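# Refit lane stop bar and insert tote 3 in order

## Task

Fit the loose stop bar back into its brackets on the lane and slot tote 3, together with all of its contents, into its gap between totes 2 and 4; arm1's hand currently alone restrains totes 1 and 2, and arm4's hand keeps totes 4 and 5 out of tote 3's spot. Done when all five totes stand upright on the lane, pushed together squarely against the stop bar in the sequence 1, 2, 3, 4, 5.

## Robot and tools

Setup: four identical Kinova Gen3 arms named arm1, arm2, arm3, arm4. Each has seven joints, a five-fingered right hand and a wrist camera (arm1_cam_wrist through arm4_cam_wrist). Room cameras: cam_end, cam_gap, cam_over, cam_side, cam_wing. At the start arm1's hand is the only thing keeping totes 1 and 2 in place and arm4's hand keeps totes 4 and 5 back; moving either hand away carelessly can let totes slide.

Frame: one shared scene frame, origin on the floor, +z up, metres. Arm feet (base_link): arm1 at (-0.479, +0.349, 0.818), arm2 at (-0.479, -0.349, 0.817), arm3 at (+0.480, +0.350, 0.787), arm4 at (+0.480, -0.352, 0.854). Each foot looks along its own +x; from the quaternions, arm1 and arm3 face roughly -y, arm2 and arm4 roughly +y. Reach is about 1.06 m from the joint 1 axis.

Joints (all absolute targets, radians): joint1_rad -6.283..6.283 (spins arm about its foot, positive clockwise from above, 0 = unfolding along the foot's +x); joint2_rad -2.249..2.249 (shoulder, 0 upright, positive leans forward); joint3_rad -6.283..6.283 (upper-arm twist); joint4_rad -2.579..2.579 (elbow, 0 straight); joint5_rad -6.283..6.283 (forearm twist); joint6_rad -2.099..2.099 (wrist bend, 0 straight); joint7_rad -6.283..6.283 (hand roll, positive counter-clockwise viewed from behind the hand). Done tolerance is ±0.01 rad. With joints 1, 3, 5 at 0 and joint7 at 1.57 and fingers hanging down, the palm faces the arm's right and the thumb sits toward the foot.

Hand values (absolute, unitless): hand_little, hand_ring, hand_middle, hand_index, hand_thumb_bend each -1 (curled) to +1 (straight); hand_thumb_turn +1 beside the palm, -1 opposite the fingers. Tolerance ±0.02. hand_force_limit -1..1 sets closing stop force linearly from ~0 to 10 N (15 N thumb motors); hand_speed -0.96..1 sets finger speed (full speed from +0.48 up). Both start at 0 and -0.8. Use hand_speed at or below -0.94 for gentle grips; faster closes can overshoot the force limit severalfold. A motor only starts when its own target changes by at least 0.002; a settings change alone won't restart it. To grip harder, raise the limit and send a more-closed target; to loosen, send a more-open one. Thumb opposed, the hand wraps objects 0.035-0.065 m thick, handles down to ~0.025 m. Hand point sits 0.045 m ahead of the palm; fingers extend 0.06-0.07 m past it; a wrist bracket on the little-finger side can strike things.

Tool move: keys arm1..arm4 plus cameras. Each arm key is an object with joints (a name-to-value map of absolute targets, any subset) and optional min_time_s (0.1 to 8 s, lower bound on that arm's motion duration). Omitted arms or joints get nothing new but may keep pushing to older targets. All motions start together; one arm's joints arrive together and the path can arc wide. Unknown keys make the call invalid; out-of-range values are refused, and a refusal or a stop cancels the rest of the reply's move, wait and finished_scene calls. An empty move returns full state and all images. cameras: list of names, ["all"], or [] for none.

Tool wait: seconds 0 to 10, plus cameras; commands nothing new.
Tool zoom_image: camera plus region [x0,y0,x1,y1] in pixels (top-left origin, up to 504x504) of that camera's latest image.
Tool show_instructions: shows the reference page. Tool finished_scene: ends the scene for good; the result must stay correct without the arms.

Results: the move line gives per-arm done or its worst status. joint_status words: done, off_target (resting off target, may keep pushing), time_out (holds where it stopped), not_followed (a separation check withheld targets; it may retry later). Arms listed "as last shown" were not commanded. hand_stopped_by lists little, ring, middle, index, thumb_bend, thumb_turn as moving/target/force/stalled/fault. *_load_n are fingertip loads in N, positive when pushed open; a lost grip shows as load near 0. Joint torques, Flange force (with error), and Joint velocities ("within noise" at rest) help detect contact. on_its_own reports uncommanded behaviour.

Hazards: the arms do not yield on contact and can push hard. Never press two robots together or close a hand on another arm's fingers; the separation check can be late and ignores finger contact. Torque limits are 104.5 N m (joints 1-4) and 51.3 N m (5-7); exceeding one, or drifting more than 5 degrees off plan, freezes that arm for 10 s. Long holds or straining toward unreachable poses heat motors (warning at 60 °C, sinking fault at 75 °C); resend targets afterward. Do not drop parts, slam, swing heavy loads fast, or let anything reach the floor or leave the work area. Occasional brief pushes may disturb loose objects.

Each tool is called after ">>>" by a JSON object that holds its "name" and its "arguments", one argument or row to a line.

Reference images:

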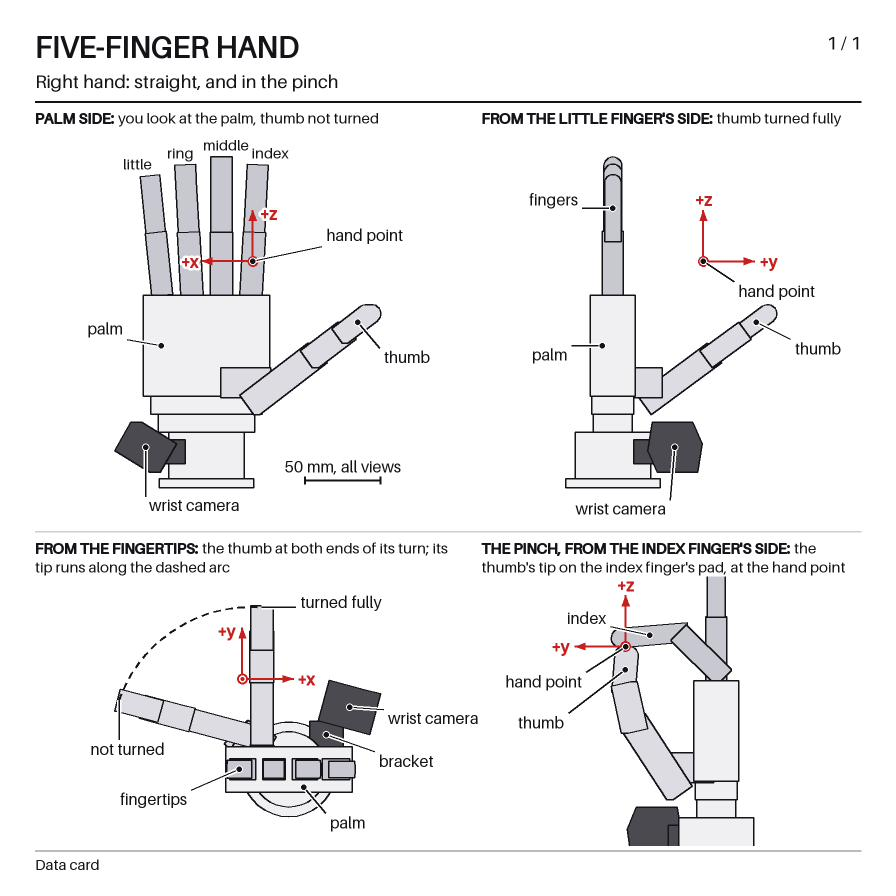

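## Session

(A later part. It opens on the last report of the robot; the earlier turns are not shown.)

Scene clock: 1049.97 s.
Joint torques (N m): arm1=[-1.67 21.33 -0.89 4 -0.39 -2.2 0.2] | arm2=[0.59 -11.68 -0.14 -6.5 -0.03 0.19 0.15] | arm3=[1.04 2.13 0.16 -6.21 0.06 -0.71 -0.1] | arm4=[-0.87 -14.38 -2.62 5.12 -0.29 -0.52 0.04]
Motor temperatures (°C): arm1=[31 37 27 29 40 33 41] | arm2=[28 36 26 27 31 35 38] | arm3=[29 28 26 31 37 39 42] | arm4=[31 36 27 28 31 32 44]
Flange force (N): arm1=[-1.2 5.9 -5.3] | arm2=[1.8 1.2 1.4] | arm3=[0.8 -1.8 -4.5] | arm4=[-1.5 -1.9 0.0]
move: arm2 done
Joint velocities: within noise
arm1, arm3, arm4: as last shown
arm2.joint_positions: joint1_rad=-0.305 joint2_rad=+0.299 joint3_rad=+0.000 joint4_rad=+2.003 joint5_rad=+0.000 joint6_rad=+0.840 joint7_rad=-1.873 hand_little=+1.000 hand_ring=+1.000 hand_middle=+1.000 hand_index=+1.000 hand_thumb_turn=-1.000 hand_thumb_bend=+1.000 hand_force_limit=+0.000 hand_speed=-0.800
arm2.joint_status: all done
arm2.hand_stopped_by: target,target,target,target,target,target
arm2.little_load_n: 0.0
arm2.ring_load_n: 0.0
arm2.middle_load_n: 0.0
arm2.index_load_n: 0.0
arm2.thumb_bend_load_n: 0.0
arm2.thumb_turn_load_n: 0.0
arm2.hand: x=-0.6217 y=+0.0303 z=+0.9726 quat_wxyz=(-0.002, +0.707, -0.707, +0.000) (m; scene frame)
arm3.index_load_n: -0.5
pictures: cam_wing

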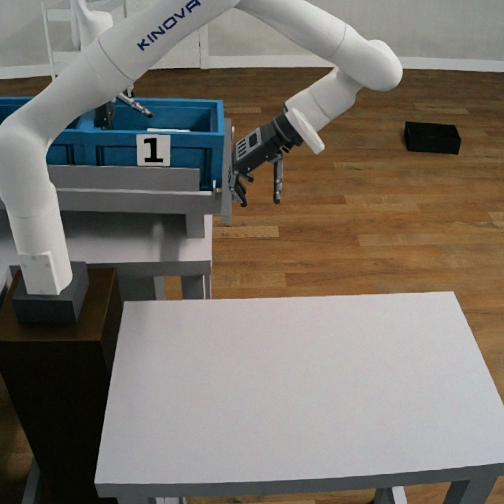

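>>> {"name": "move", "arguments": {
  "arm2": {"joints":{"joint1_rad":-0.3259,"joint2_rad":0.3033,"joint4_rad":1.9982,"joint6_rad":0.8401,"joint7_rad":-1.8939},"min_time_s":2.5},
  "cameras": ["cam_wing"]
}}

>>> {"name": "zoom_image", "arguments": {
  "camera": "cam_wing",
  "region": [170, 80, 270, 230]
}}

Scene clock: 1055.17 s.
Joint torques (N m): arm1=[-1.61 21.37 -0.9 3.89 -0.31 -2.13 0.27] | arm2=[0.2 -11.87 -0.57 -6.64 -0.21 0.15 0.18] | arm3=[1.04 2.22 0.1 -6.14 0.07 -0.75 -0.08] | arm4=[-0.92 -14.33 -2.58 5.08 -0.33 -0.47 0.06]
Motor temperatures (°C): arm1=[31 38 27 29 40 33 41] | arm2=[28 36 26 27 31 35 38] | arm3=[29 28 26 31 37 39 42] | arm4=[31 36 27 28 31 32 44]
Flange force (N): arm1=[-0.8 6.2 -6.1] | arm2=[1.7 0.1 1.7] | arm3=[0.9 -2.0 -4.8] | arm4=[-1.6 -2.0 -0.2]
move: arm2 done
Joint velocities: within noise
arm1, arm3, arm4: as last shown
arm2.joint_positions: joint1_rad=-0.326 joint2_rad=+0.303 joint3_rad=+0.000 joint4_rad=+1.998 joint5_rad=+0.000 joint6_rad=+0.840 joint7_rad=-1.894 hand_little=+1.000 hand_ring=+1.000 hand_middle=+1.000 hand_index=+1.000 hand_thumb_turn=-1.000 hand_thumb_bend=+1.000 hand_force_limit=+0.000 hand_speed=-0.800
arm2.joint_status: all done
arm2.hand_stopped_by: target,target,target,target,target,target
arm2.little_load_n: 0.0
arm2.ring_load_n: 0.0
arm2.middle_load_n: 0.0
arm2.index_load_n: 0.0
arm2.thumb_bend_load_n: 0.0
arm2.thumb_turn_load_n: 0.0
arm2.hand: x=-0.6297 y=+0.0303 z=+0.9721 quat_wxyz=(-0.002, +0.707, -0.707, +0.000) (m; scene frame)
arm3.middle_load_n: -0.5
arm3.index_load_n: 0.0
arm4.middle_load_n: 0.5
pictures: cam_wing

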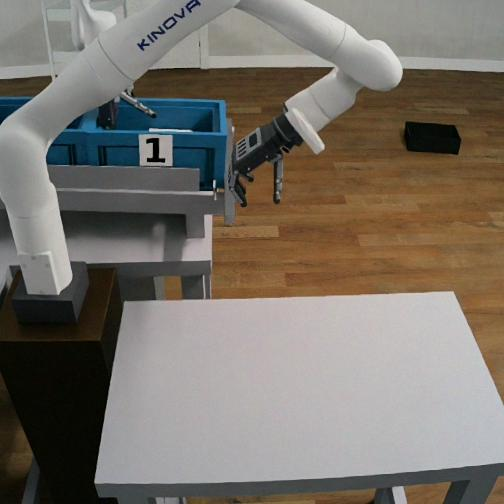

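Scaled by 3.360.

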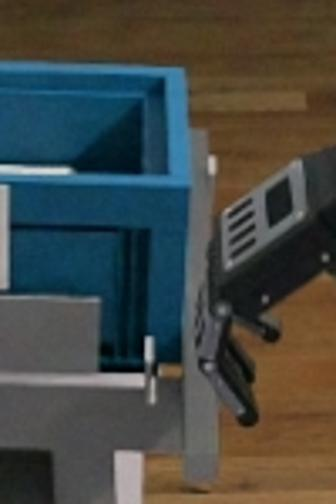

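>>> {"name": "move", "arguments": {
  "arm2": {"joints":{"joint1_rad":-0.3417,"joint2_rad":0.3059,"joint4_rad":1.9930,"joint6_rad":0.8427,"joint7_rad":-1.9097},"min_time_s":2}
}}

>>> {"name": "move", "arguments": {
  "arm2": {"joints":{"joint2_rad":0.2182,"joint4_rad":1.8893,"joint6_rad":1.0341},"min_time_s":2}
}}

>>> {"name": "move", "arguments": {
  "arm2": {"joints":{"joint2_rad":0.1474,"joint4_rad":1.7341,"joint6_rad":1.2601},"min_time_s":2},
  "cameras": ["cam_wing","cam_end","arm2_cam_wrist"]
}}

Scene clock: 1063.90 s.
Joint torques (N m): arm1=[-1.65 21.47 -0.8 3.98 -0.31 -2.14 0.21] | arm2=[0.18 -11.88 -0.58 -6.66 -0.21 0.12 0.15] | arm3=[1.02 2.18 0.1 -6.1 0.05 -0.73 -0.08] | arm4=[-0.9 -14.41 -2.6 5.1 -0.38 -0.49 0.1]
Motor temperatures (°C): arm1=[31 38 27 29 40 33 41] | arm2=[28 35 26 27 31 35 38] | arm3=[29 28 26 31 37 39 42] | arm4=[31 36 27 28 31 32 44]
Flange force (N): arm1=[-0.9 6.2 -5.7] | arm2=[1.8 0.0 1.5] | arm3=[0.7 -2.0 -4.9] | arm4=[-1.6 -1.8 0.2]
move: arm2 done
Joint velocities: within noise
arm1, arm3, arm4: as last shown
arm2.joint_positions: joint1_rad=-0.342 joint2_rad=+0.306 joint3_rad=+0.000 joint4_rad=+1.993 joint5_rad=+0.000 joint6_rad=+0.843 joint7_rad=-1.910 hand_little=+1.000 hand_ring=+1.000 hand_middle=+1.000 hand_index=+1.000 hand_thumb_turn=-1.000 hand_thumb_bend=+1.000 hand_force_limit=+0.000 hand_speed=-0.800
arm2.joint_status: all done
arm2.hand_stopped_by: target,target,target,target,target,target
arm2.little_load_n: 0.0
arm2.ring_load_n: 0.0
arm2.middle_load_n: 0.0
arm2.index_load_n: 0.0
arm2.thumb_bend_load_n: 0.0
arm2.thumb_turn_load_n: 0.0
arm2.hand: x=-0.6357 y=+0.0303 z=+0.9723 quat_wxyz=(-0.002, +0.707, -0.707, +0.000) (m; scene frame)
arm3.middle_load_n: 0.0
arm4.middle_load_n: 0.0
pictures: none

Scene clock: 1066.20 s.
Joint torques (N m): arm1=[-1.67 21.48 -0.84 3.98 -0.37 -2.12 0.27] | arm2=[0.17 -11.23 -0.62 -7.6 -0.2 0.16 0.18] | arm3=[0.98 2.22 0.14 -6.13 0.09 -0.69 -0.06] | arm4=[-0.91 -14.4 -2.62 5.21 -0.32 -0.49 0.06]
Motor temperatures (°C): arm1=[31 38 27 29 40 33 41] | arm2=[28 35 26 27 31 35 38] | arm3=[29 28 26 31 37 39 42] | arm4=[31 36 27 28 31 32 44]
Flange force (N): arm1=[-0.9 6.2 -5.8] | arm2=[1.5 -0.2 2.0] | arm3=[0.9 -1.7 -4.7] | arm4=[-1.4 -2.1 0.2]
move: arm2 done
Joint velocities: within noise
arm1, arm3, arm4: as last shown
arm2.joint_positions: joint1_rad=-0.342 joint2_rad=+0.218 joint3_rad=+0.000 joint4_rad=+1.889 joint5_rad=+0.000 joint6_rad=+1.034 joint7_rad=-1.910 hand_little=+1.000 hand_ring=+1.000 hand_middle=+1.000 hand_index=+1.000 hand_thumb_turn=-1.000 hand_thumb_bend=+1.000 hand_force_limit=+0.000 hand_speed=-0.800
arm2.joint_status: all done
arm2.hand_stopped_by: target,target,target,target,target,target
arm2.little_load_n: 0.0
arm2.ring_load_n: 0.0
arm2.middle_load_n: 0.0
arm2.index_load_n: 0.0
arm2.thumb_bend_load_n: 0.0
arm2.thumb_turn_load_n: 0.0
arm2.hand: x=-0.6358 y=+0.0300 z=+1.0303 quat_wxyz=(-0.002, +0.707, -0.707, +0.000) (m; scene frame)
arm3.ring_load_n: -0.5
arm4.middle_load_n: 0.5
pictures: none

Scene clock: 1068.53 s.
Joint torques (N m): arm1=[-1.6 21.42 -0.89 3.96 -0.33 -2.14 0.17] | arm2=[0.21 -10.69 -0.69 -8.31 -0.23 0.14 0.2] | arm3=[0.96 2.15 0.1 -6.1 0.08 -0.77 -0.04] | arm4=[-0.91 -14.42 -2.57 5.12 -0.3 -0.49 0.05]
Motor temperatures (°C): arm1=[31 38 27 29 40 33 41] | arm2=[28 36 26 27 31 35 38] | arm3=[29 28 26 31 37 39 42] | arm4=[31 36 27 28 31 32 44]
Flange force (N): arm1=[-1.0 6.2 -5.8] | arm2=[1.2 -0.2 2.0] | arm3=[0.8 -1.7 -5.1] | arm4=[-1.6 -2.0 -0.1]
move: arm2 done
Joint velocities: within noise
arm1.joint_positions: joint1_rad=-1.704 joint2_rad=-0.917 joint3_rad=+0.000 joint4_rad=-1.150 joint5_rad=-0.078 joint6_rad=-1.979 joint7_rad=-0.087 hand_little=-0.450 hand_ring=-0.080 hand_middle=-0.030 hand_index=-0.080 hand_thumb_turn=-1.000 hand_thumb_bend=+0.950 hand_force_limit=+0.100 hand_speed=-0.850
arm1.joint_status: not commanded
arm1.hand_stopped_by: target,target,target,target,target,target
arm1.little_load_n: 0.0
arm1.ring_load_n: 0.0
arm1.middle_load_n: 0.0
arm1.index_load_n: 0.0
arm1.thumb_bend_load_n: 0.0
arm1.thumb_turn_load_n: 0.0
arm1.hand: x=-0.8696 y=+0.3007 z=+0.9590 quat_wxyz=(+0.311, -0.635, +0.632, -0.316) (m; scene frame)
arm2.joint_positions: joint1_rad=-0.342 joint2_rad=+0.147 joint3_rad=+0.000 joint4_rad=+1.734 joint5_rad=+0.000 joint6_rad=+1.260 joint7_rad=-1.910 hand_little=+1.000 hand_ring=+1.000 hand_middle=+1.000 hand_index=+1.000 hand_thumb_turn=-1.000 hand_thumb_bend=+1.000 hand_force_limit=+0.000 hand_speed=-0.800
arm2.joint_status: all done
arm2.hand_stopped_by: target,target,target,target,target,target
arm2.little_load_n: 0.0
arm2.ring_load_n: 0.0
arm2.middle_load_n: 0.0
arm2.index_load_n: 0.0
arm2.thumb_bend_load_n: 0.0
arm2.thumb_turn_load_n: 0.0
arm2.hand: x=-0.6359 y=+0.0297 z=+1.1004 quat_wxyz=(-0.002, +0.707, -0.707, +0.000) (m; scene frame)
arm3, arm4: as last shown
arm3.ring_load_n: 0.0
arm4.middle_load_n: 0.0
pictures: arm2_cam_wrist, cam_end, cam_wing

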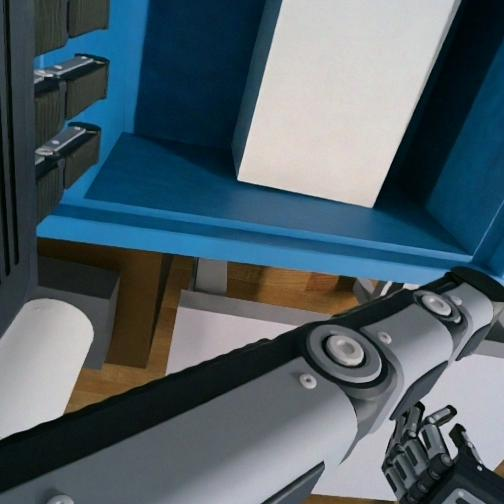

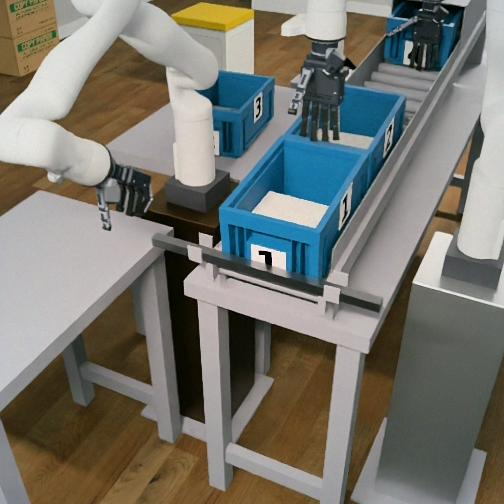

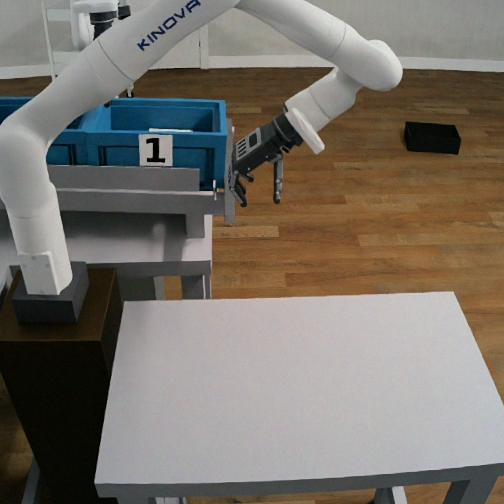

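>>> {"name": "move", "arguments": {
  "arm1": {"joints":{"joint1_rad":-1.3517,"joint2_rad":0.1036,"joint4_rad":1.8059,"joint5_rad":0.0,"joint6_rad":1.2321,"joint7_rad":-1.3098,"hand_little":1,"hand_ring":1,"hand_middle":1,"hand_index":1,"hand_thumb_bend":1,"hand_speed":-0.5},"min_time_s":5},
  "arm2": {"joints":{"joint1_rad":-1.5},"min_time_s":4},
  "arm3": {"joints":{"joint1_rad":-2.4,"joint2_rad":0.0,"joint3_rad":0.0,"joint4_rad":1.5,"joint5_rad":0.0,"joint6_rad":1.6,"joint7_rad":-1.5},"min_time_s":4},
  "cameras": ["cam_gap","cam_over","cam_side","arm1_cam_wrist","cam_end"]
}}

Scene clock: 1116.90 s.
Joint torques (N m): arm1=[-1.45 -8.18 -0.33 -8.69 -0.27 -0.21 0.22] | arm2=[0.22 -10.7 -0.66 -8.32 -0.23 0.15 0.18] | arm3=[1.07 -6.85 -0.05 -6.93 -0.11 -0.52 -0.1] | arm4=[-0.87 -14.39 -2.52 5.06 -0.33 -0.52 -0.01]
Motor temperatures (°C): arm1=[31 38 27 29 39 33 41] | arm2=[28 36 26 28 31 35 38] | arm3=[28 28 26 31 37 39 42] | arm4=[31 36 27 28 31 32 44]
Flange force (N): arm1=[5.8 -0.7 1.4] | arm2=[1.3 -0.3 2.0] | arm3=[0.0 1.4 -5.0] | arm4=[-1.7 -2.0 -0.2]
move: arm1 done; arm2 done; arm3 done
Joint velocities: within noise
arm1.joint_positions: joint1_rad=-1.352 joint2_rad=+0.104 joint3_rad=+0.000 joint4_rad=+1.806 joint5_rad=+0.000 joint6_rad=+1.232 joint7_rad=-1.310 hand_little=+1.000 hand_ring=+1.000 hand_middle=+1.000 hand_index=+1.000 hand_thumb_turn=-1.000 hand_thumb_bend=+1.000 hand_force_limit=+0.100 hand_speed=-0.500
arm1.joint_status: all done
arm1.hand_stopped_by: target,target,target,target,target,target
arm1.little_load_n: 0.0
arm1.ring_load_n: -0.5
arm1.middle_load_n: 0.0
arm1.index_load_n: 0.0
arm1.thumb_bend_load_n: 0.0
arm1.thumb_turn_load_n: 0.0
arm1.hand: x=-0.1293 y=+0.3002 z=+1.0986 quat_wxyz=(-0.005, +0.000, -1.000, +0.004) (m; scene frame)
arm2.joint_positions: joint1_rad=-1.500 joint2_rad=+0.147 joint3_rad=+0.000 joint4_rad=+1.734 joint5_rad=+0.000 joint6_rad=+1.260 joint7_rad=-1.910 hand_little=+1.000 hand_ring=+1.000 hand_middle=+1.000 hand_index=+1.000 hand_thumb_turn=-1.000 hand_thumb_bend=+1.000 hand_force_limit=+0.000 hand_speed=-0.800
arm2.joint_status: all done
arm2.hand_stopped_by: target,target,target,target,target,target
arm2.little_load_n: 0.0
arm2.ring_load_n: 0.0
arm2.middle_load_n: 0.0
arm2.index_load_n: -0.5
arm2.thumb_bend_load_n: 0.0
arm2.thumb_turn_load_n: 0.0
arm2.hand: x=-0.8900 y=-0.3413 z=+1.0987 quat_wxyz=(-0.002, +0.979, -0.205, +0.001) (m; scene frame)
arm3.joint_positions: joint1_rad=-2.400 joint2_rad=+0.000 joint3_rad=+0.000 joint4_rad=+1.500 joint5_rad=+0.000 joint6_rad=+1.600 joint7_rad=-1.500 hand_little=+1.000 hand_ring=+1.000 hand_middle=+1.000 hand_index=+1.000 hand_thumb_turn=+1.000 hand_thumb_bend=+1.000 hand_force_limit=+0.000 hand_speed=-0.800
arm3.joint_status: all done
arm3.hand_stopped_by: target,target,target,target,target,target
arm3.little_load_n: 0.0
arm3.ring_load_n: 0.0
arm3.middle_load_n: 0.0
arm3.index_load_n: 0.0
arm3.thumb_bend_load_n: 0.0
arm3.thumb_turn_load_n: 0.0
arm3.hand: x=+0.6846 y=+0.6434 z=+1.1925 quat_wxyz=(-0.017, +0.448, -0.894, -0.007) (m; scene frame)
arm4: as last shown
pictures: arm1_cam_wrist, cam_end, cam_gap, cam_over, cam_side

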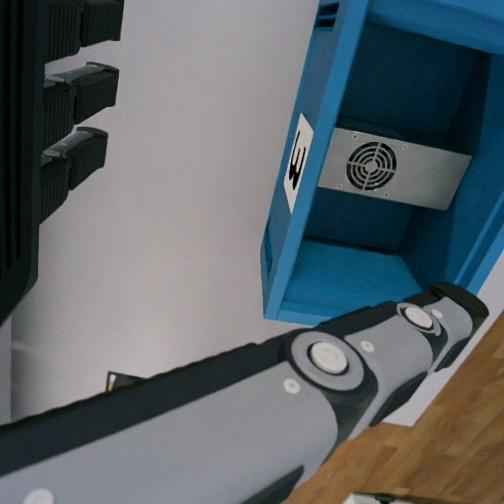

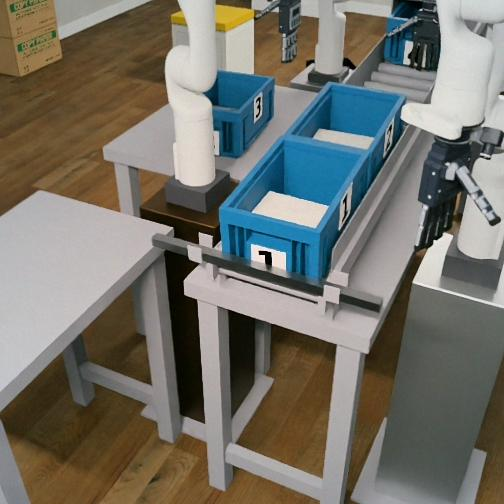

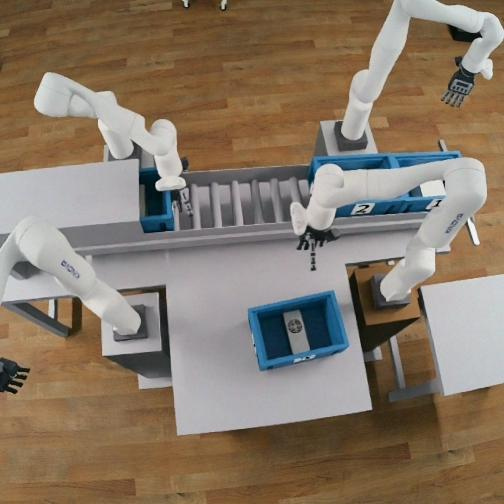

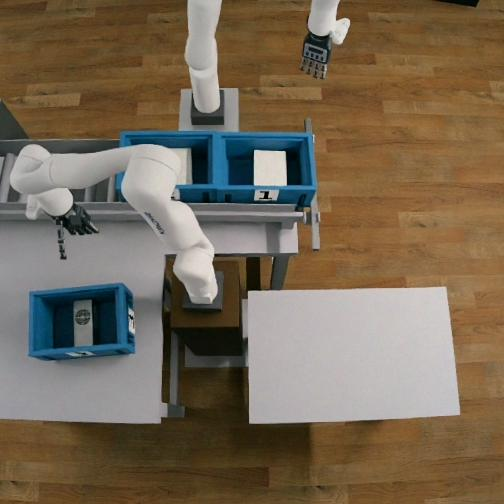

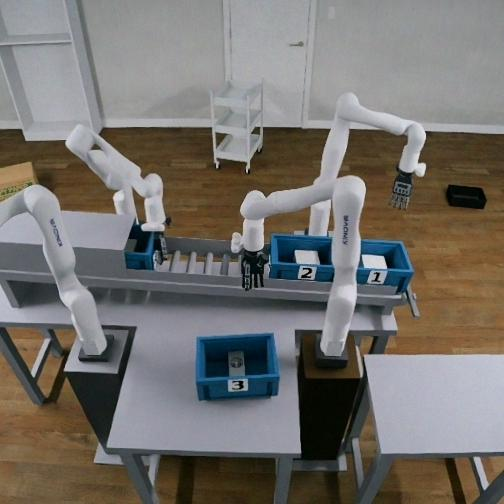

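>>> {"name": "zoom_image", "arguments": {
  "camera": "arm1_cam_wrist",
  "region": [250, 0, 504, 330]
}}

Scaled by 1.527.

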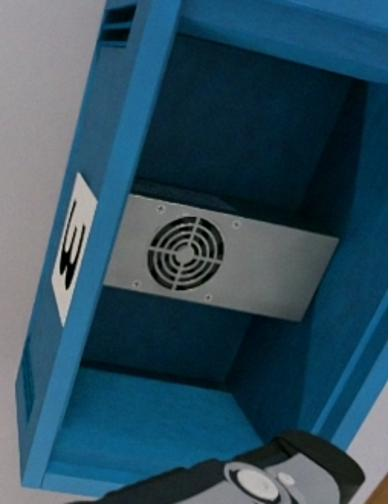

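>>> {"name": "move", "arguments": {
  "arm3": {"joints":{"joint1_rad":-4.1488,"joint2_rad":0.6513,"joint4_rad":0.7152,"joint6_rad":1.7751,"joint7_rad":-1.0352,"hand_thumb_turn":-1,"hand_speed":-0.3},"min_time_s":5},
  "cameras": ["cam_gap","cam_over","cam_side","arm3_cam_wrist"]
}}

Scene clock: 1181.67 s.
Joint torques (N m): arm1=[-1.43 -8.25 -0.26 -8.71 -0.24 -0.24 0.24] | arm2=[0.15 -10.73 -0.63 -8.32 -0.22 0.18 0.21] | arm3=[0.86 -17.72 0.03 -6.63 -0.13 -0.39 -0.13] | arm4=[-0.91 -14.36 -2.53 5.12 -0.36 -0.51 0.01]
Motor temperatures (°C): arm1=[31 35 27 29 39 33 41] | arm2=[28 36 26 28 31 35 38] | arm3=[29 29 26 31 37 39 42] | arm4=[31 36 27 28 31 32 44]
Flange force (N): arm1=[5.7 -0.5 1.4] | arm2=[1.3 -0.3 2.2] | arm3=[-3.8 -0.8 -6.0] | arm4=[-1.5 -2.2 -0.1]
move: arm3 done
Joint velocities: within noise
arm1, arm2: as last shown
arm1.ring_load_n: 0.0
arm2.index_load_n: 0.0
arm3.joint_positions: joint1_rad=-4.149 joint2_rad=+0.651 joint3_rad=+0.000 joint4_rad=+0.715 joint5_rad=+0.000 joint6_rad=+1.775 joint7_rad=-1.035 hand_little=+1.000 hand_ring=+1.000 hand_middle=+1.000 hand_index=+1.000 hand_thumb_turn=-1.000 hand_thumb_bend=+1.000 hand_force_limit=+0.000 hand_speed=-0.300
arm3.joint_status: all done
arm3.hand_stopped_by: target,target,target,target,target,target
arm3.little_load_n: 0.0
arm3.ring_load_n: 0.5
arm3.middle_load_n: 0.0
arm3.index_load_n: 0.0
arm3.thumb_bend_load_n: 0.0
arm3.thumb_turn_load_n: 0.0
arm3.hand: x=-0.0208 y=+0.5997 z=+1.1492 quat_wxyz=(+0.002, +1.000, +0.000, -0.002) (m; scene frame)
arm4.joint_positions: joint1_rad=+0.012 joint2_rad=+0.642 joint3_rad=+2.089 joint4_rad=-1.891 joint5_rad=+0.676 joint6_rad=-1.014 joint7_rad=+0.266 hand_little=+1.000 hand_ring=+1.000 hand_middle=+1.000 hand_index=+1.000 hand_thumb_turn=+1.000 hand_thumb_bend=+1.000 hand_force_limit=+0.000 hand_speed=-0.800
arm4.joint_status: not commanded
arm4.hand_stopped_by: target,target,target,target,target,target
arm4.little_load_n: 0.0
arm4.ring_load_n: 0.0
arm4.middle_load_n: -0.5
arm4.index_load_n: 0.0
arm4.thumb_bend_load_n: 0.0
arm4.thumb_turn_load_n: 0.0
arm4.hand: x=+0.1852 y=-0.0026 z=+0.9913 quat_wxyz=(+0.001, -0.707, +0.707, +0.000) (m; scene frame)
pictures: arm3_cam_wrist, cam_gap, cam_over, cam_side

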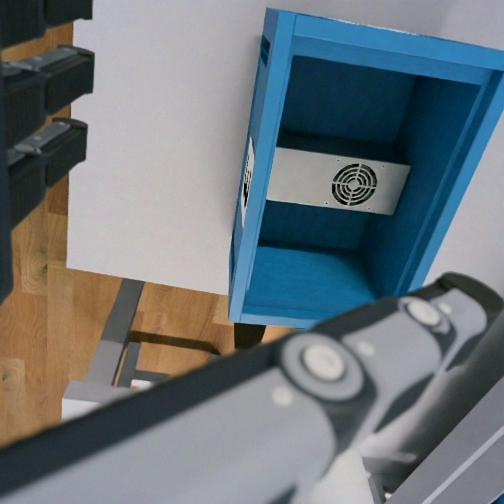

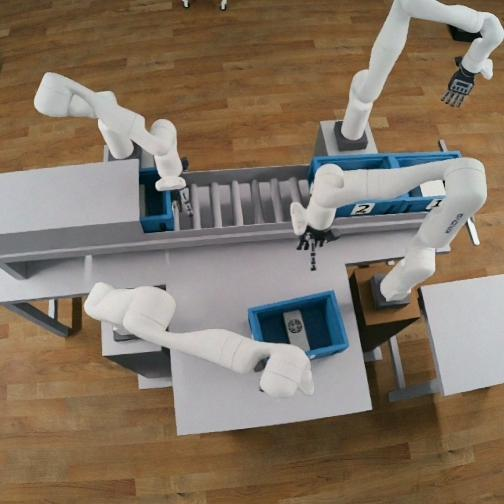

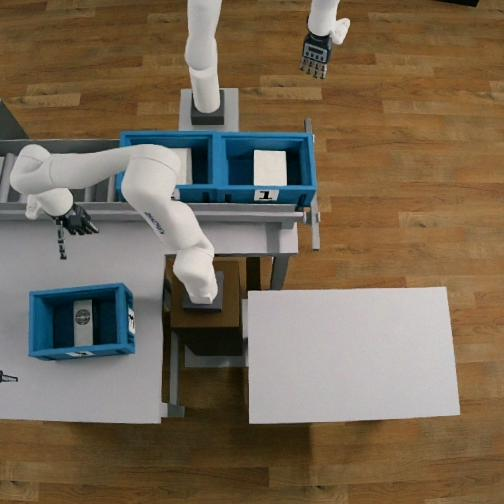

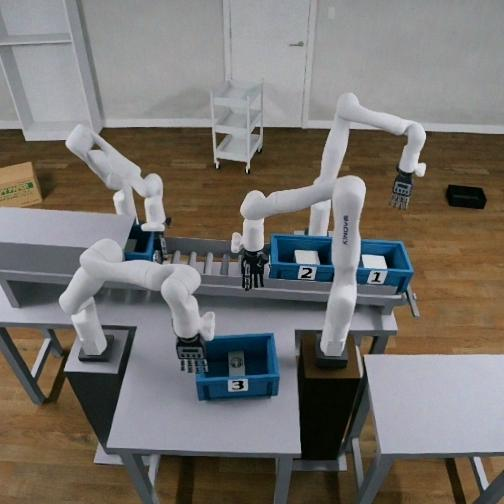

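>>> {"name": "zoom_image", "arguments": {
  "camera": "arm3_cam_wrist",
  "region": [220, 0, 504, 340]
}}

Scaled by 1.482.

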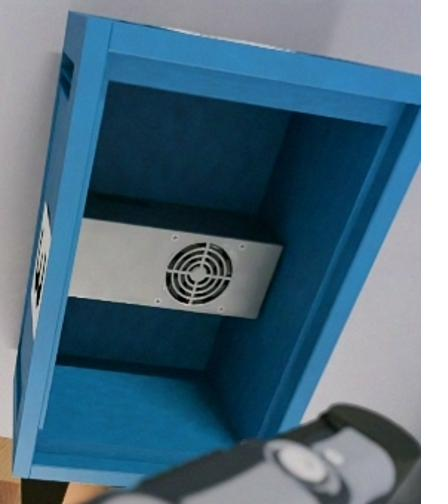

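>>> {"name": "move", "arguments": {
  "arm1": {"joints":{"joint1_rad":-1.5687,"joint2_rad":0.2991,"joint4_rad":1.9125,"joint6_rad":0.9300,"joint7_rad":-1.4396},"min_time_s":3},
  "arm3": {"joints":{"joint1_rad":-4.2856,"joint2_rad":0.8655,"joint4_rad":0.7848,"joint6_rad":1.4913,"joint7_rad":-1.0846},"min_time_s":3},
  "cameras": ["cam_gap","cam_over","cam_side","arm1_cam_wrist","arm3_cam_wrist"]
}}

Scene clock: 1211.77 s.
Joint torques (N m): arm1=[-1.41 -10.7 -0.25 -7.61 -0.24 -0.25 0.31] | arm2=[0.22 -10.69 -0.67 -8.35 -0.22 0.17 0.19] | arm3=[0.9 -20.73 0.12 -6.65 -0.08 -0.41 -0.08] | arm4=[-0.92 -14.37 -2.53 5.09 -0.33 -0.51 0.05]
Motor temperatures (°C): arm1=[31 35 27 29 39 33 41] | arm2=[28 36 26 28 31 35 38] | arm3=[29 29 26 31 37 39 42] | arm4=[31 36 27 28 31 32 44]
Flange force (N): arm1=[5.7 -1.5 -0.2] | arm2=[1.5 -0.3 2.2] | arm3=[-5.2 -1.3 -5.2] | arm4=[-1.6 -2.1 -0.2]
move: arm1 done; arm3 done
Joint velocities: within noise
arm1.joint_positions: joint1_rad=-1.569 joint2_rad=+0.299 joint3_rad=+0.000 joint4_rad=+1.913 joint5_rad=+0.000 joint6_rad=+0.930 joint7_rad=-1.440 hand_little=+1.000 hand_ring=+1.000 hand_middle=+1.000 hand_index=+1.000 hand_thumb_turn=-1.000 hand_thumb_bend=+1.000 hand_force_limit=+0.100 hand_speed=-0.500
arm1.joint_status: all done
arm1.hand_stopped_by: target,target,target,target,target,target
arm1.little_load_n: 0.0
arm1.ring_load_n: 0.0
arm1.middle_load_n: 0.0
arm1.index_load_n: 0.0
arm1.thumb_bend_load_n: 0.0
arm1.thumb_turn_load_n: 0.0
arm1.hand: x=-0.0812 y=+0.3722 z=+0.9986 quat_wxyz=(-0.005, +0.044, -0.999, +0.005) (m; scene frame)
arm2, arm4: as last shown
arm3.joint_positions: joint1_rad=-4.286 joint2_rad=+0.865 joint3_rad=+0.000 joint4_rad=+0.785 joint5_rad=+0.000 joint6_rad=+1.491 joint7_rad=-1.085 hand_little=+1.000 hand_ring=+1.000 hand_middle=+1.000 hand_index=+1.000 hand_thumb_turn=-1.000 hand_thumb_bend=+1.000 hand_force_limit=+0.000 hand_speed=-0.300
arm3.joint_status: all done
arm3.hand_stopped_by: target,target,target,target,target,target
arm3.little_load_n: 0.0
arm3.ring_load_n: 0.0
arm3.middle_load_n: 0.0
arm3.index_load_n: 0.0
arm3.thumb_bend_load_n: 0.0
arm3.thumb_turn_load_n: 0.0
arm3.hand: x=-0.1189 y=+0.5570 z=+0.9991 quat_wxyz=(+0.002, +0.999, +0.044, -0.002) (m; scene frame)
arm4.middle_load_n: 0.0
pictures: arm1_cam_wrist, arm3_cam_wrist, cam_gap, cam_over, cam_side

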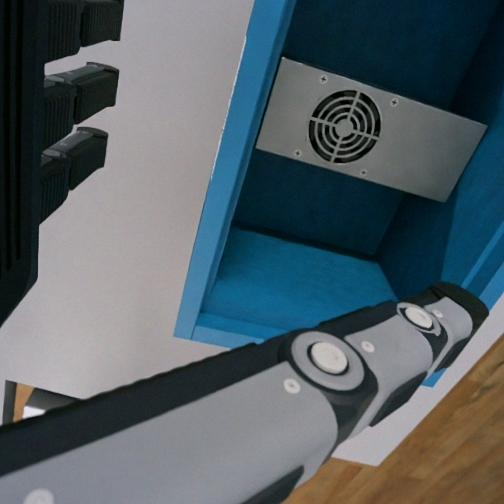

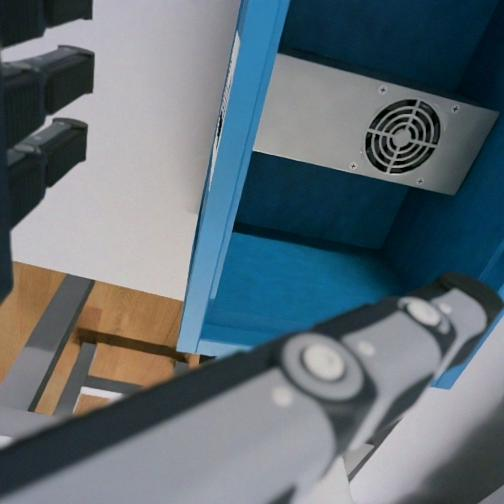

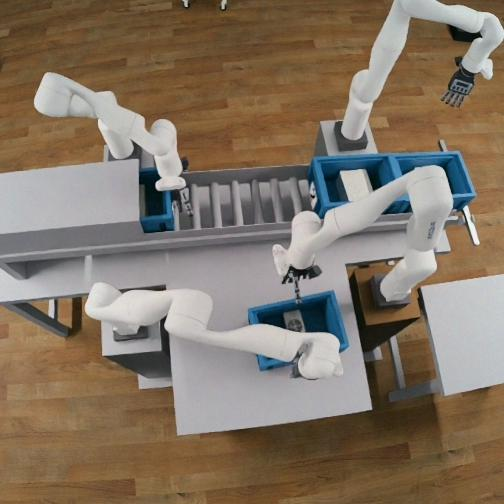

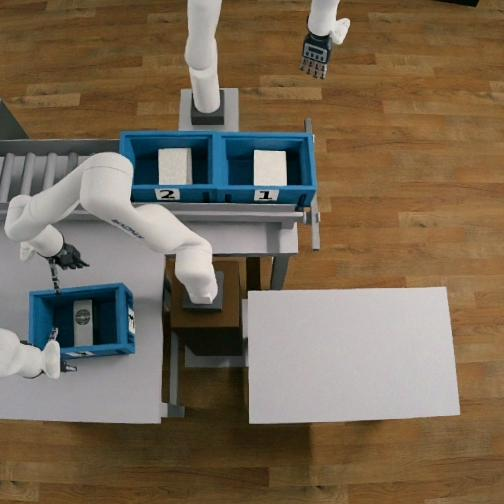

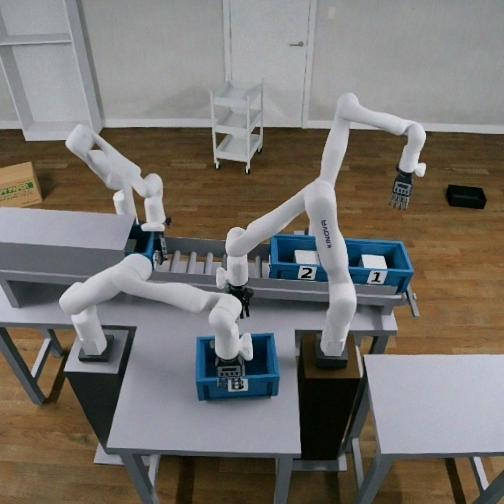

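>>> {"name": "move", "arguments": {
  "arm1": {"joints":{"joint2_rad":0.4197,"joint4_rad":2.0135,"joint6_rad":0.7084},"min_time_s":3},
  "arm3": {"joints":{"joint2_rad":0.9026,"joint4_rad":0.9322,"joint6_rad":1.3068},"min_time_s":3},
  "cameras": ["cam_gap","cam_side","arm1_cam_wrist","arm3_cam_wrist"]
}}

>>> {"name": "zoom_image", "arguments": {
  "camera": "arm1_cam_wrist",
  "region": [120, 0, 504, 384]
}}

>>> {"name": "zoom_image", "arguments": {
  "camera": "arm3_cam_wrist",
  "region": [120, 0, 504, 384]
}}

>>> {"name": "zoom_image", "arguments": {
  "camera": "cam_gap",
  "region": [10, 220, 160, 390]
}}

>>> {"name": "zoom_image", "arguments": {
  "camera": "cam_side",
  "region": [170, 260, 310, 420]
}}

Scene clock: 1232.17 s.
Joint torques (N m): arm1=[-1.26 -11.71 -0.24 -6.39 -0.2 -0.24 0.27] | arm2=[0.23 -10.75 -0.64 -8.39 -0.24 0.13 0.17] | arm3=[0.92 -20.94 0.11 -6.59 -0.19 -0.39 -0.05] | arm4=[-0.92 -14.38 -2.58 5.18 -0.34 -0.48 0.06]
Motor temperatures (°C): arm1=[31 34 27 29 39 33 41] | arm2=[28 36 26 28 31 35 37] | arm3=[29 30 26 31 37 39 42] | arm4=[31 37 27 28 31 32 44]
Flange force (N): arm1=[5.2 -1.8 -1.2] | arm2=[1.4 -0.3 2.2] | arm3=[-3.9 -0.5 -4.1] | arm4=[-1.4 -2.2 0.0]
move: arm1 done; arm3 done
Joint velocities: within noise
arm1.joint_positions: joint1_rad=-1.569 joint2_rad=+0.420 joint3_rad=+0.000 joint4_rad=+2.013 joint5_rad=+0.000 joint6_rad=+0.708 joint7_rad=-1.440 hand_little=+1.000 hand_ring=+1.000 hand_middle=+1.000 hand_index=+1.000 hand_thumb_turn=-1.000 hand_thumb_bend=+1.000 hand_force_limit=+0.100 hand_speed=-0.500
arm1.joint_status: all done
arm1.hand_stopped_by: target,target,target,target,target,target
arm1.little_load_n: 0.0
arm1.ring_load_n: -0.5
arm1.middle_load_n: 0.0
arm1.index_load_n: 0.0
arm1.thumb_bend_load_n: 0.0
arm1.thumb_turn_load_n: 0.0
arm1.hand: x=-0.0804 y=+0.3716 z=+0.9300 quat_wxyz=(-0.005, +0.044, -0.999, +0.005) (m; scene frame)
arm2, arm4: as last shown
arm3.joint_positions: joint1_rad=-4.286 joint2_rad=+0.903 joint3_rad=+0.000 joint4_rad=+0.932 joint5_rad=+0.000 joint6_rad=+1.307 joint7_rad=-1.085 hand_little=+1.000 hand_ring=+1.000 hand_middle=+1.000 hand_index=+1.000 hand_thumb_turn=-1.000 hand_thumb_bend=+1.000 hand_force_limit=+0.000 hand_speed=-0.300
arm3.joint_status: all done
arm3.hand_stopped_by: target,target,target,target,target,target
arm3.little_load_n: 0.0
arm3.ring_load_n: 0.0
arm3.middle_load_n: 0.0
arm3.index_load_n: 0.0
arm3.thumb_bend_load_n: 0.0
arm3.thumb_turn_load_n: 0.0
arm3.hand: x=-0.1192 y=+0.5567 z=+0.9300 quat_wxyz=(+0.002, +0.999, +0.044, -0.002) (m; scene frame)
pictures: arm1_cam_wrist, arm3_cam_wrist, cam_gap, cam_side

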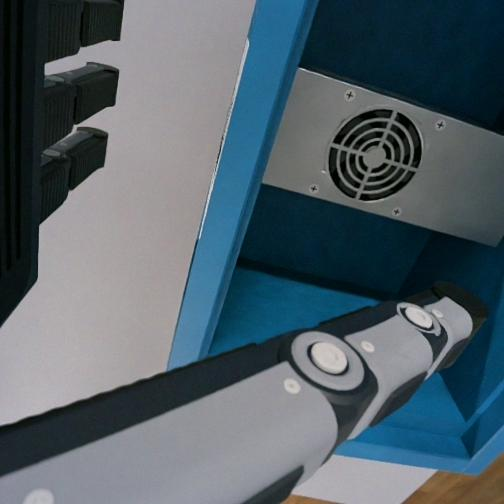

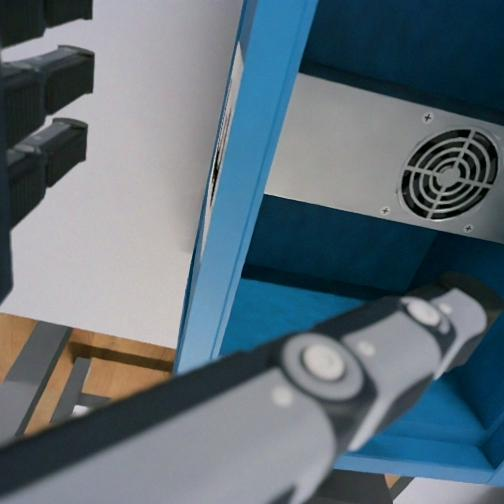

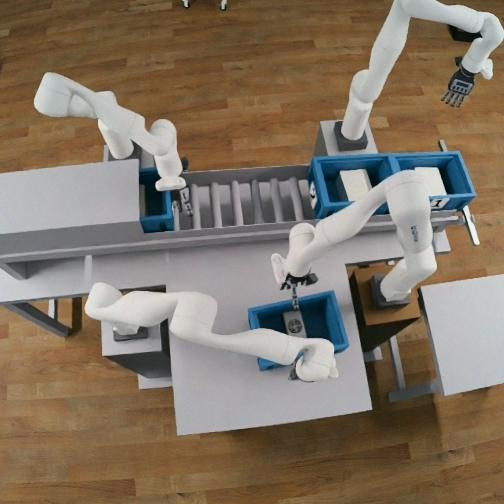

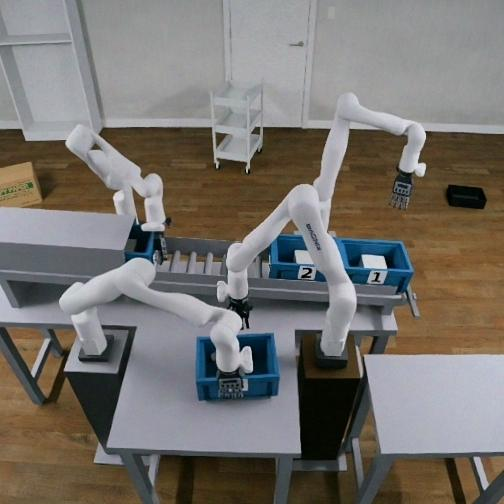

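Scaled by 1.312.

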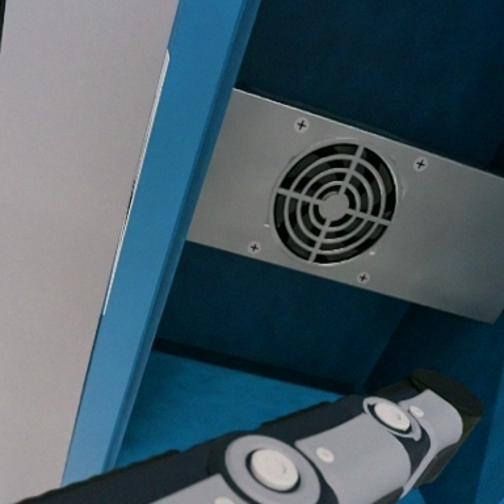

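Scaled by 1.312.

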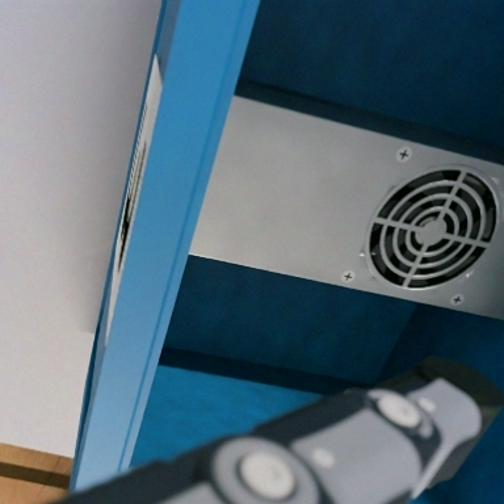

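Scaled by 2.965.

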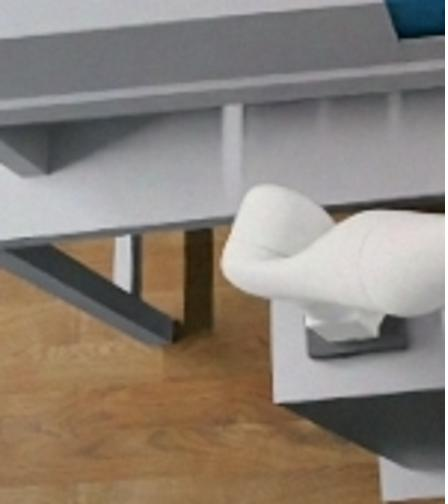

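Scaled by 3.150.

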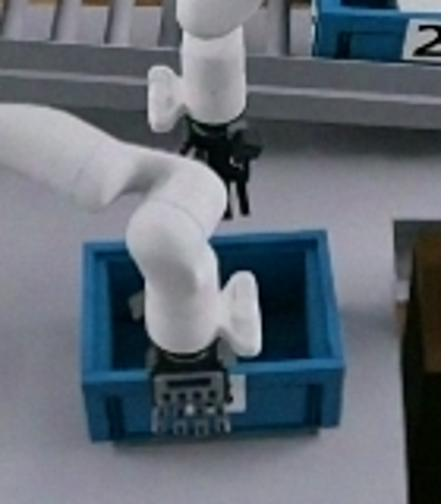

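>>> {"name": "move", "arguments": {
  "arm1": {"joints":{"joint1_rad":-1.5634,"joint2_rad":0.4860,"joint4_rad":2.0455,"joint6_rad":0.6101,"joint7_rad":-1.4342},"min_time_s":2},
  "arm3": {"joints":{"joint2_rad":0.9314,"joint4_rad":0.9757,"joint6_rad":1.2345},"min_time_s":2},
  "cameras": ["cam_side","arm1_cam_wrist","arm3_cam_wrist"]
}}

>>> {"name": "zoom_image", "arguments": {
  "camera": "cam_side",
  "region": [180, 290, 300, 420]
}}

Scene clock: 1267.33 s.
Joint torques (N m): arm1=[-1.36 -12.21 -0.07 -5.78 -0.19 -0.18 0.21] | arm2=[0.21 -10.68 -0.65 -8.33 -0.2 0.17 0.19] | arm3=[0.94 -20.94 0.14 -6.2 -0.1 -0.33 -0.05] | arm4=[-0.95 -14.31 -2.56 5.14 -0.33 -0.51 0.05]
Motor temperatures (°C): arm1=[31 34 27 29 39 33 41] | arm2=[28 35 26 28 31 35 37] | arm3=[29 30 26 30 37 39 42] | arm4=[31 37 27 28 31 32 44]
Flange force (N): arm1=[5.3 -2.4 -1.4] | arm2=[1.5 -0.3 2.1] | arm3=[-4.5 -0.8 -4.2] | arm4=[-1.4 -2.3 -0.2]
move: arm1 done; arm3 done
Joint velocities: within noise
arm1.joint_positions: joint1_rad=-1.563 joint2_rad=+0.486 joint3_rad=+0.000 joint4_rad=+2.045 joint5_rad=+0.000 joint6_rad=+0.610 joint7_rad=-1.434 hand_little=+1.000 hand_ring=+1.000 hand_middle=+1.000 hand_index=+1.000 hand_thumb_turn=-1.000 hand_thumb_bend=+1.000 hand_force_limit=+0.100 hand_speed=-0.500
arm1.joint_status: all done
arm1.hand_stopped_by: target,target,target,target,target,target
arm1.little_load_n: 0.0
arm1.ring_load_n: 0.0
arm1.middle_load_n: -0.5
arm1.index_load_n: 0.0
arm1.thumb_bend_load_n: 0.0
arm1.thumb_turn_load_n: -0.5
arm1.hand: x=-0.0796 y=+0.3693 z=+0.8989 quat_wxyz=(-0.005, +0.044, -0.999, +0.005) (m; scene frame)
arm2, arm4: as last shown
arm3.joint_positions: joint1_rad=-4.286 joint2_rad=+0.931 joint3_rad=+0.000 joint4_rad=+0.976 joint5_rad=+0.000 joint6_rad=+1.234 joint7_rad=-1.085 hand_little=+1.000 hand_ring=+1.000 hand_middle=+1.000 hand_index=+1.000 hand_thumb_turn=-1.000 hand_thumb_bend=+1.000 hand_force_limit=+0.000 hand_speed=-0.300
arm3.joint_status: all done
arm3.hand_stopped_by: target,target,target,target,target,target
arm3.little_load_n: 0.5
arm3.ring_load_n: 0.0
arm3.middle_load_n: 0.0
arm3.index_load_n: 0.0
arm3.thumb_bend_load_n: 0.0
arm3.thumb_turn_load_n: 0.0
arm3.hand: x=-0.1199 y=+0.5569 z=+0.8987 quat_wxyz=(+0.002, +0.999, +0.044, -0.002) (m; scene frame)
arm4.little_load_n: 0.5
pictures: arm1_cam_wrist, arm3_cam_wrist, cam_side

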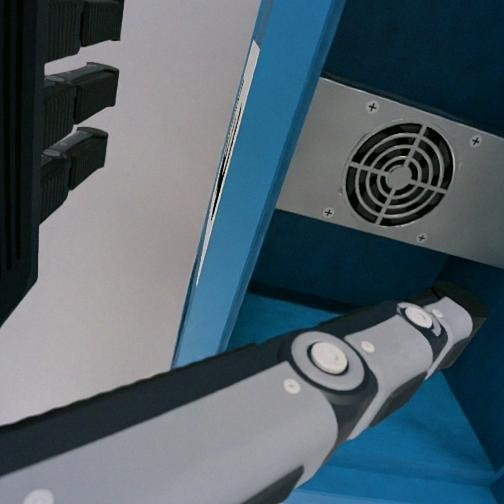

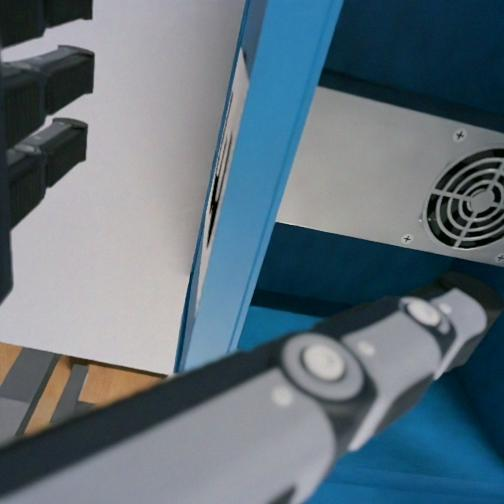

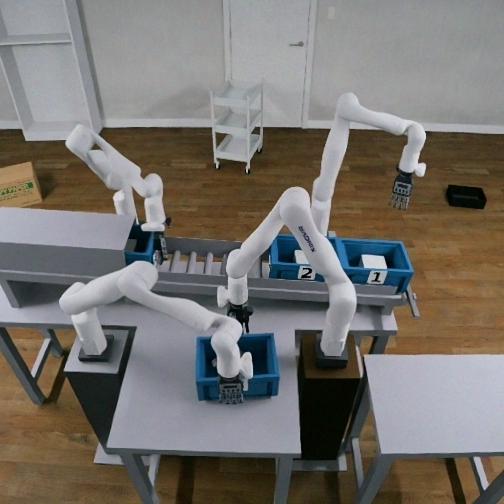

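Scaled by 3.877.

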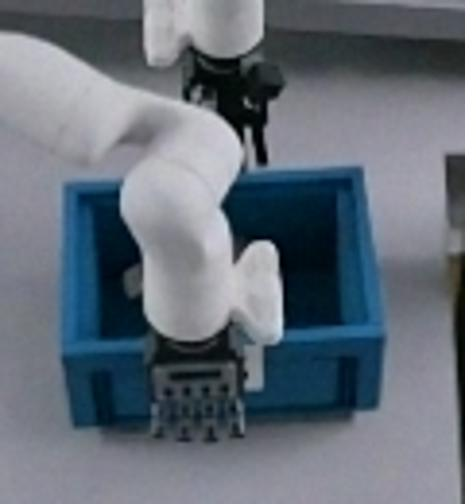

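>>> {"name": "zoom_image", "arguments": {
  "camera": "arm1_cam_wrist",
  "region": [160, 140, 340, 320]
}}

>>> {"name": "zoom_image", "arguments": {
  "camera": "arm3_cam_wrist",
  "region": [160, 140, 340, 320]
}}

Scaled by 2.800.

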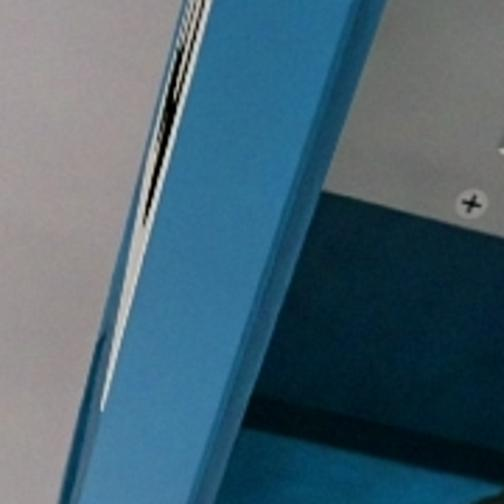

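Scaled by 2.800.

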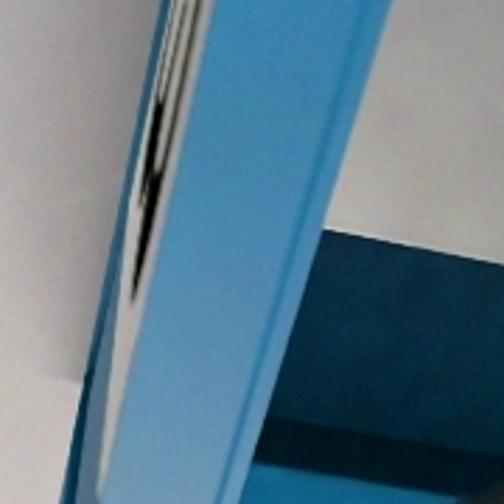

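>>> {"name": "move", "arguments": {
  "arm1": {"joints":{"joint1_rad":-1.5619,"joint2_rad":0.5062,"joint4_rad":2.0536,"joint6_rad":0.5819,"joint7_rad":-1.4327},"min_time_s":1},
  "arm3": {"joints":{"joint2_rad":0.9400,"joint4_rad":0.9874,"joint6_rad":1.2142},"min_time_s":1},
  "cameras": ["cam_side","arm1_cam_wrist","arm3_cam_wrist"]
}}

>>> {"name": "zoom_image", "arguments": {
  "camera": "arm1_cam_wrist",
  "region": [160, 140, 504, 400]
}}

Scene clock: 1295.13 s.
Joint torques (N m): arm1=[-1.33 -12.34 -0.14 -5.53 -0.22 -0.22 0.3] | arm2=[0.18 -10.73 -0.65 -8.32 -0.23 0.17 0.17] | arm3=[0.96 -21.05 0.07 -6.21 -0.08 -0.35 -0.09] | arm4=[-0.9 -14.34 -2.59 5.11 -0.33 -0.51 0.03]
Motor temperatures (°C): arm1=[31 33 27 29 39 33 41] | arm2=[28 35 26 28 31 35 37] | arm3=[29 31 26 30 37 39 42] | arm4=[31 37 27 28 31 32 44]
Flange force (N): arm1=[4.9 -2.1 -1.8] | arm2=[1.3 -0.3 2.1] | arm3=[-4.4 -0.7 -4.1] | arm4=[-1.5 -2.1 -0.1]
move: arm1 done; arm3 done
Joint velocities: within noise
arm1.joint_positions: joint1_rad=-1.562 joint2_rad=+0.506 joint3_rad=+0.000 joint4_rad=+2.054 joint5_rad=+0.000 joint6_rad=+0.582 joint7_rad=-1.433 hand_little=+1.000 hand_ring=+1.000 hand_middle=+1.000 hand_index=+1.000 hand_thumb_turn=-1.000 hand_thumb_bend=+1.000 hand_force_limit=+0.100 hand_speed=-0.500
arm1.joint_status: all done
arm1.hand_stopped_by: target,target,target,target,target,target
arm1.little_load_n: 0.0
arm1.ring_load_n: 0.0
arm1.middle_load_n: 0.0
arm1.index_load_n: 0.0
arm1.thumb_bend_load_n: 0.0
arm1.thumb_turn_load_n: 0.0
arm1.hand: x=-0.0795 y=+0.3686 z=+0.8898 quat_wxyz=(-0.005, +0.044, -0.999, +0.005) (m; scene frame)
arm2, arm4: as last shown
arm2.index_load_n: 0.5
arm3.joint_positions: joint1_rad=-4.286 joint2_rad=+0.940 joint3_rad=+0.000 joint4_rad=+0.987 joint5_rad=+0.000 joint6_rad=+1.214 joint7_rad=-1.085 hand_little=+1.000 hand_ring=+1.000 hand_middle=+1.000 hand_index=+1.000 hand_thumb_turn=-1.000 hand_thumb_bend=+1.000 hand_force_limit=+0.000 hand_speed=-0.300
arm3.joint_status: all done
arm3.hand_stopped_by: target,target,target,target,target,target
arm3.little_load_n: 0.0
arm3.ring_load_n: 0.0
arm3.middle_load_n: 0.0
arm3.index_load_n: 0.0
arm3.thumb_bend_load_n: 0.0
arm3.thumb_turn_load_n: 0.0
arm3.hand: x=-0.1199 y=+0.5568 z=+0.8898 quat_wxyz=(+0.002, +0.999, +0.044, -0.002) (m; scene frame)
arm4.little_load_n: 0.0
arm4.thumb_bend_load_n: -0.5
pictures: arm1_cam_wrist, arm3_cam_wrist, cam_side

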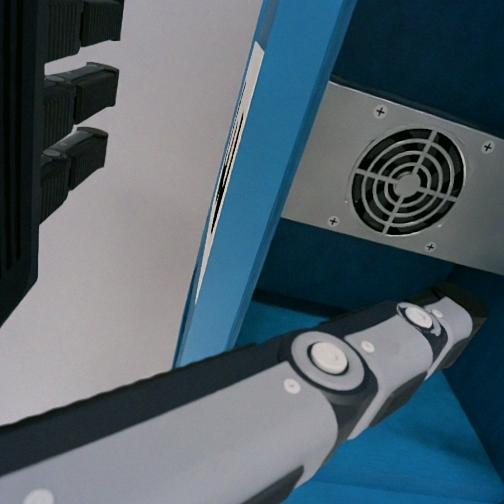

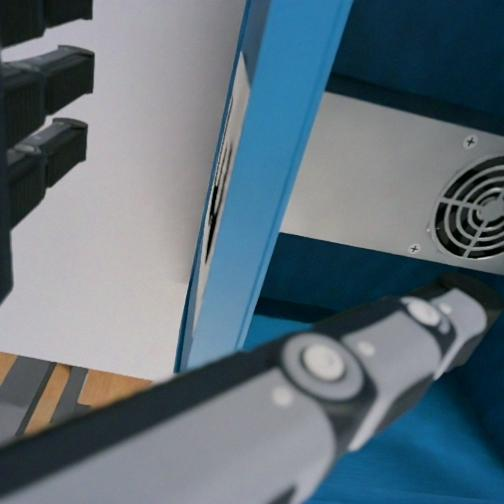

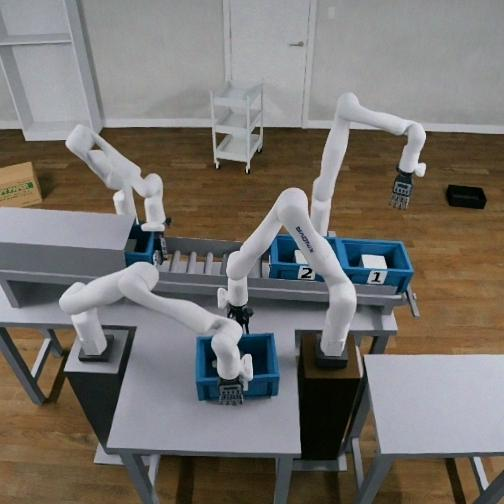

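Scaled by 1.465.

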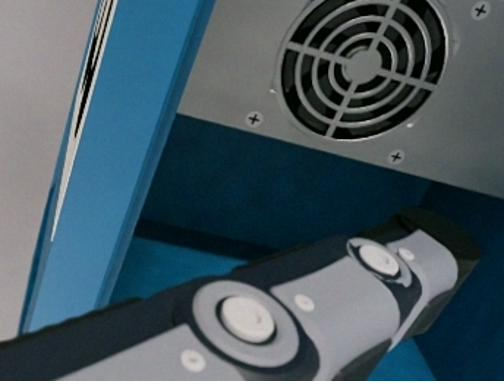

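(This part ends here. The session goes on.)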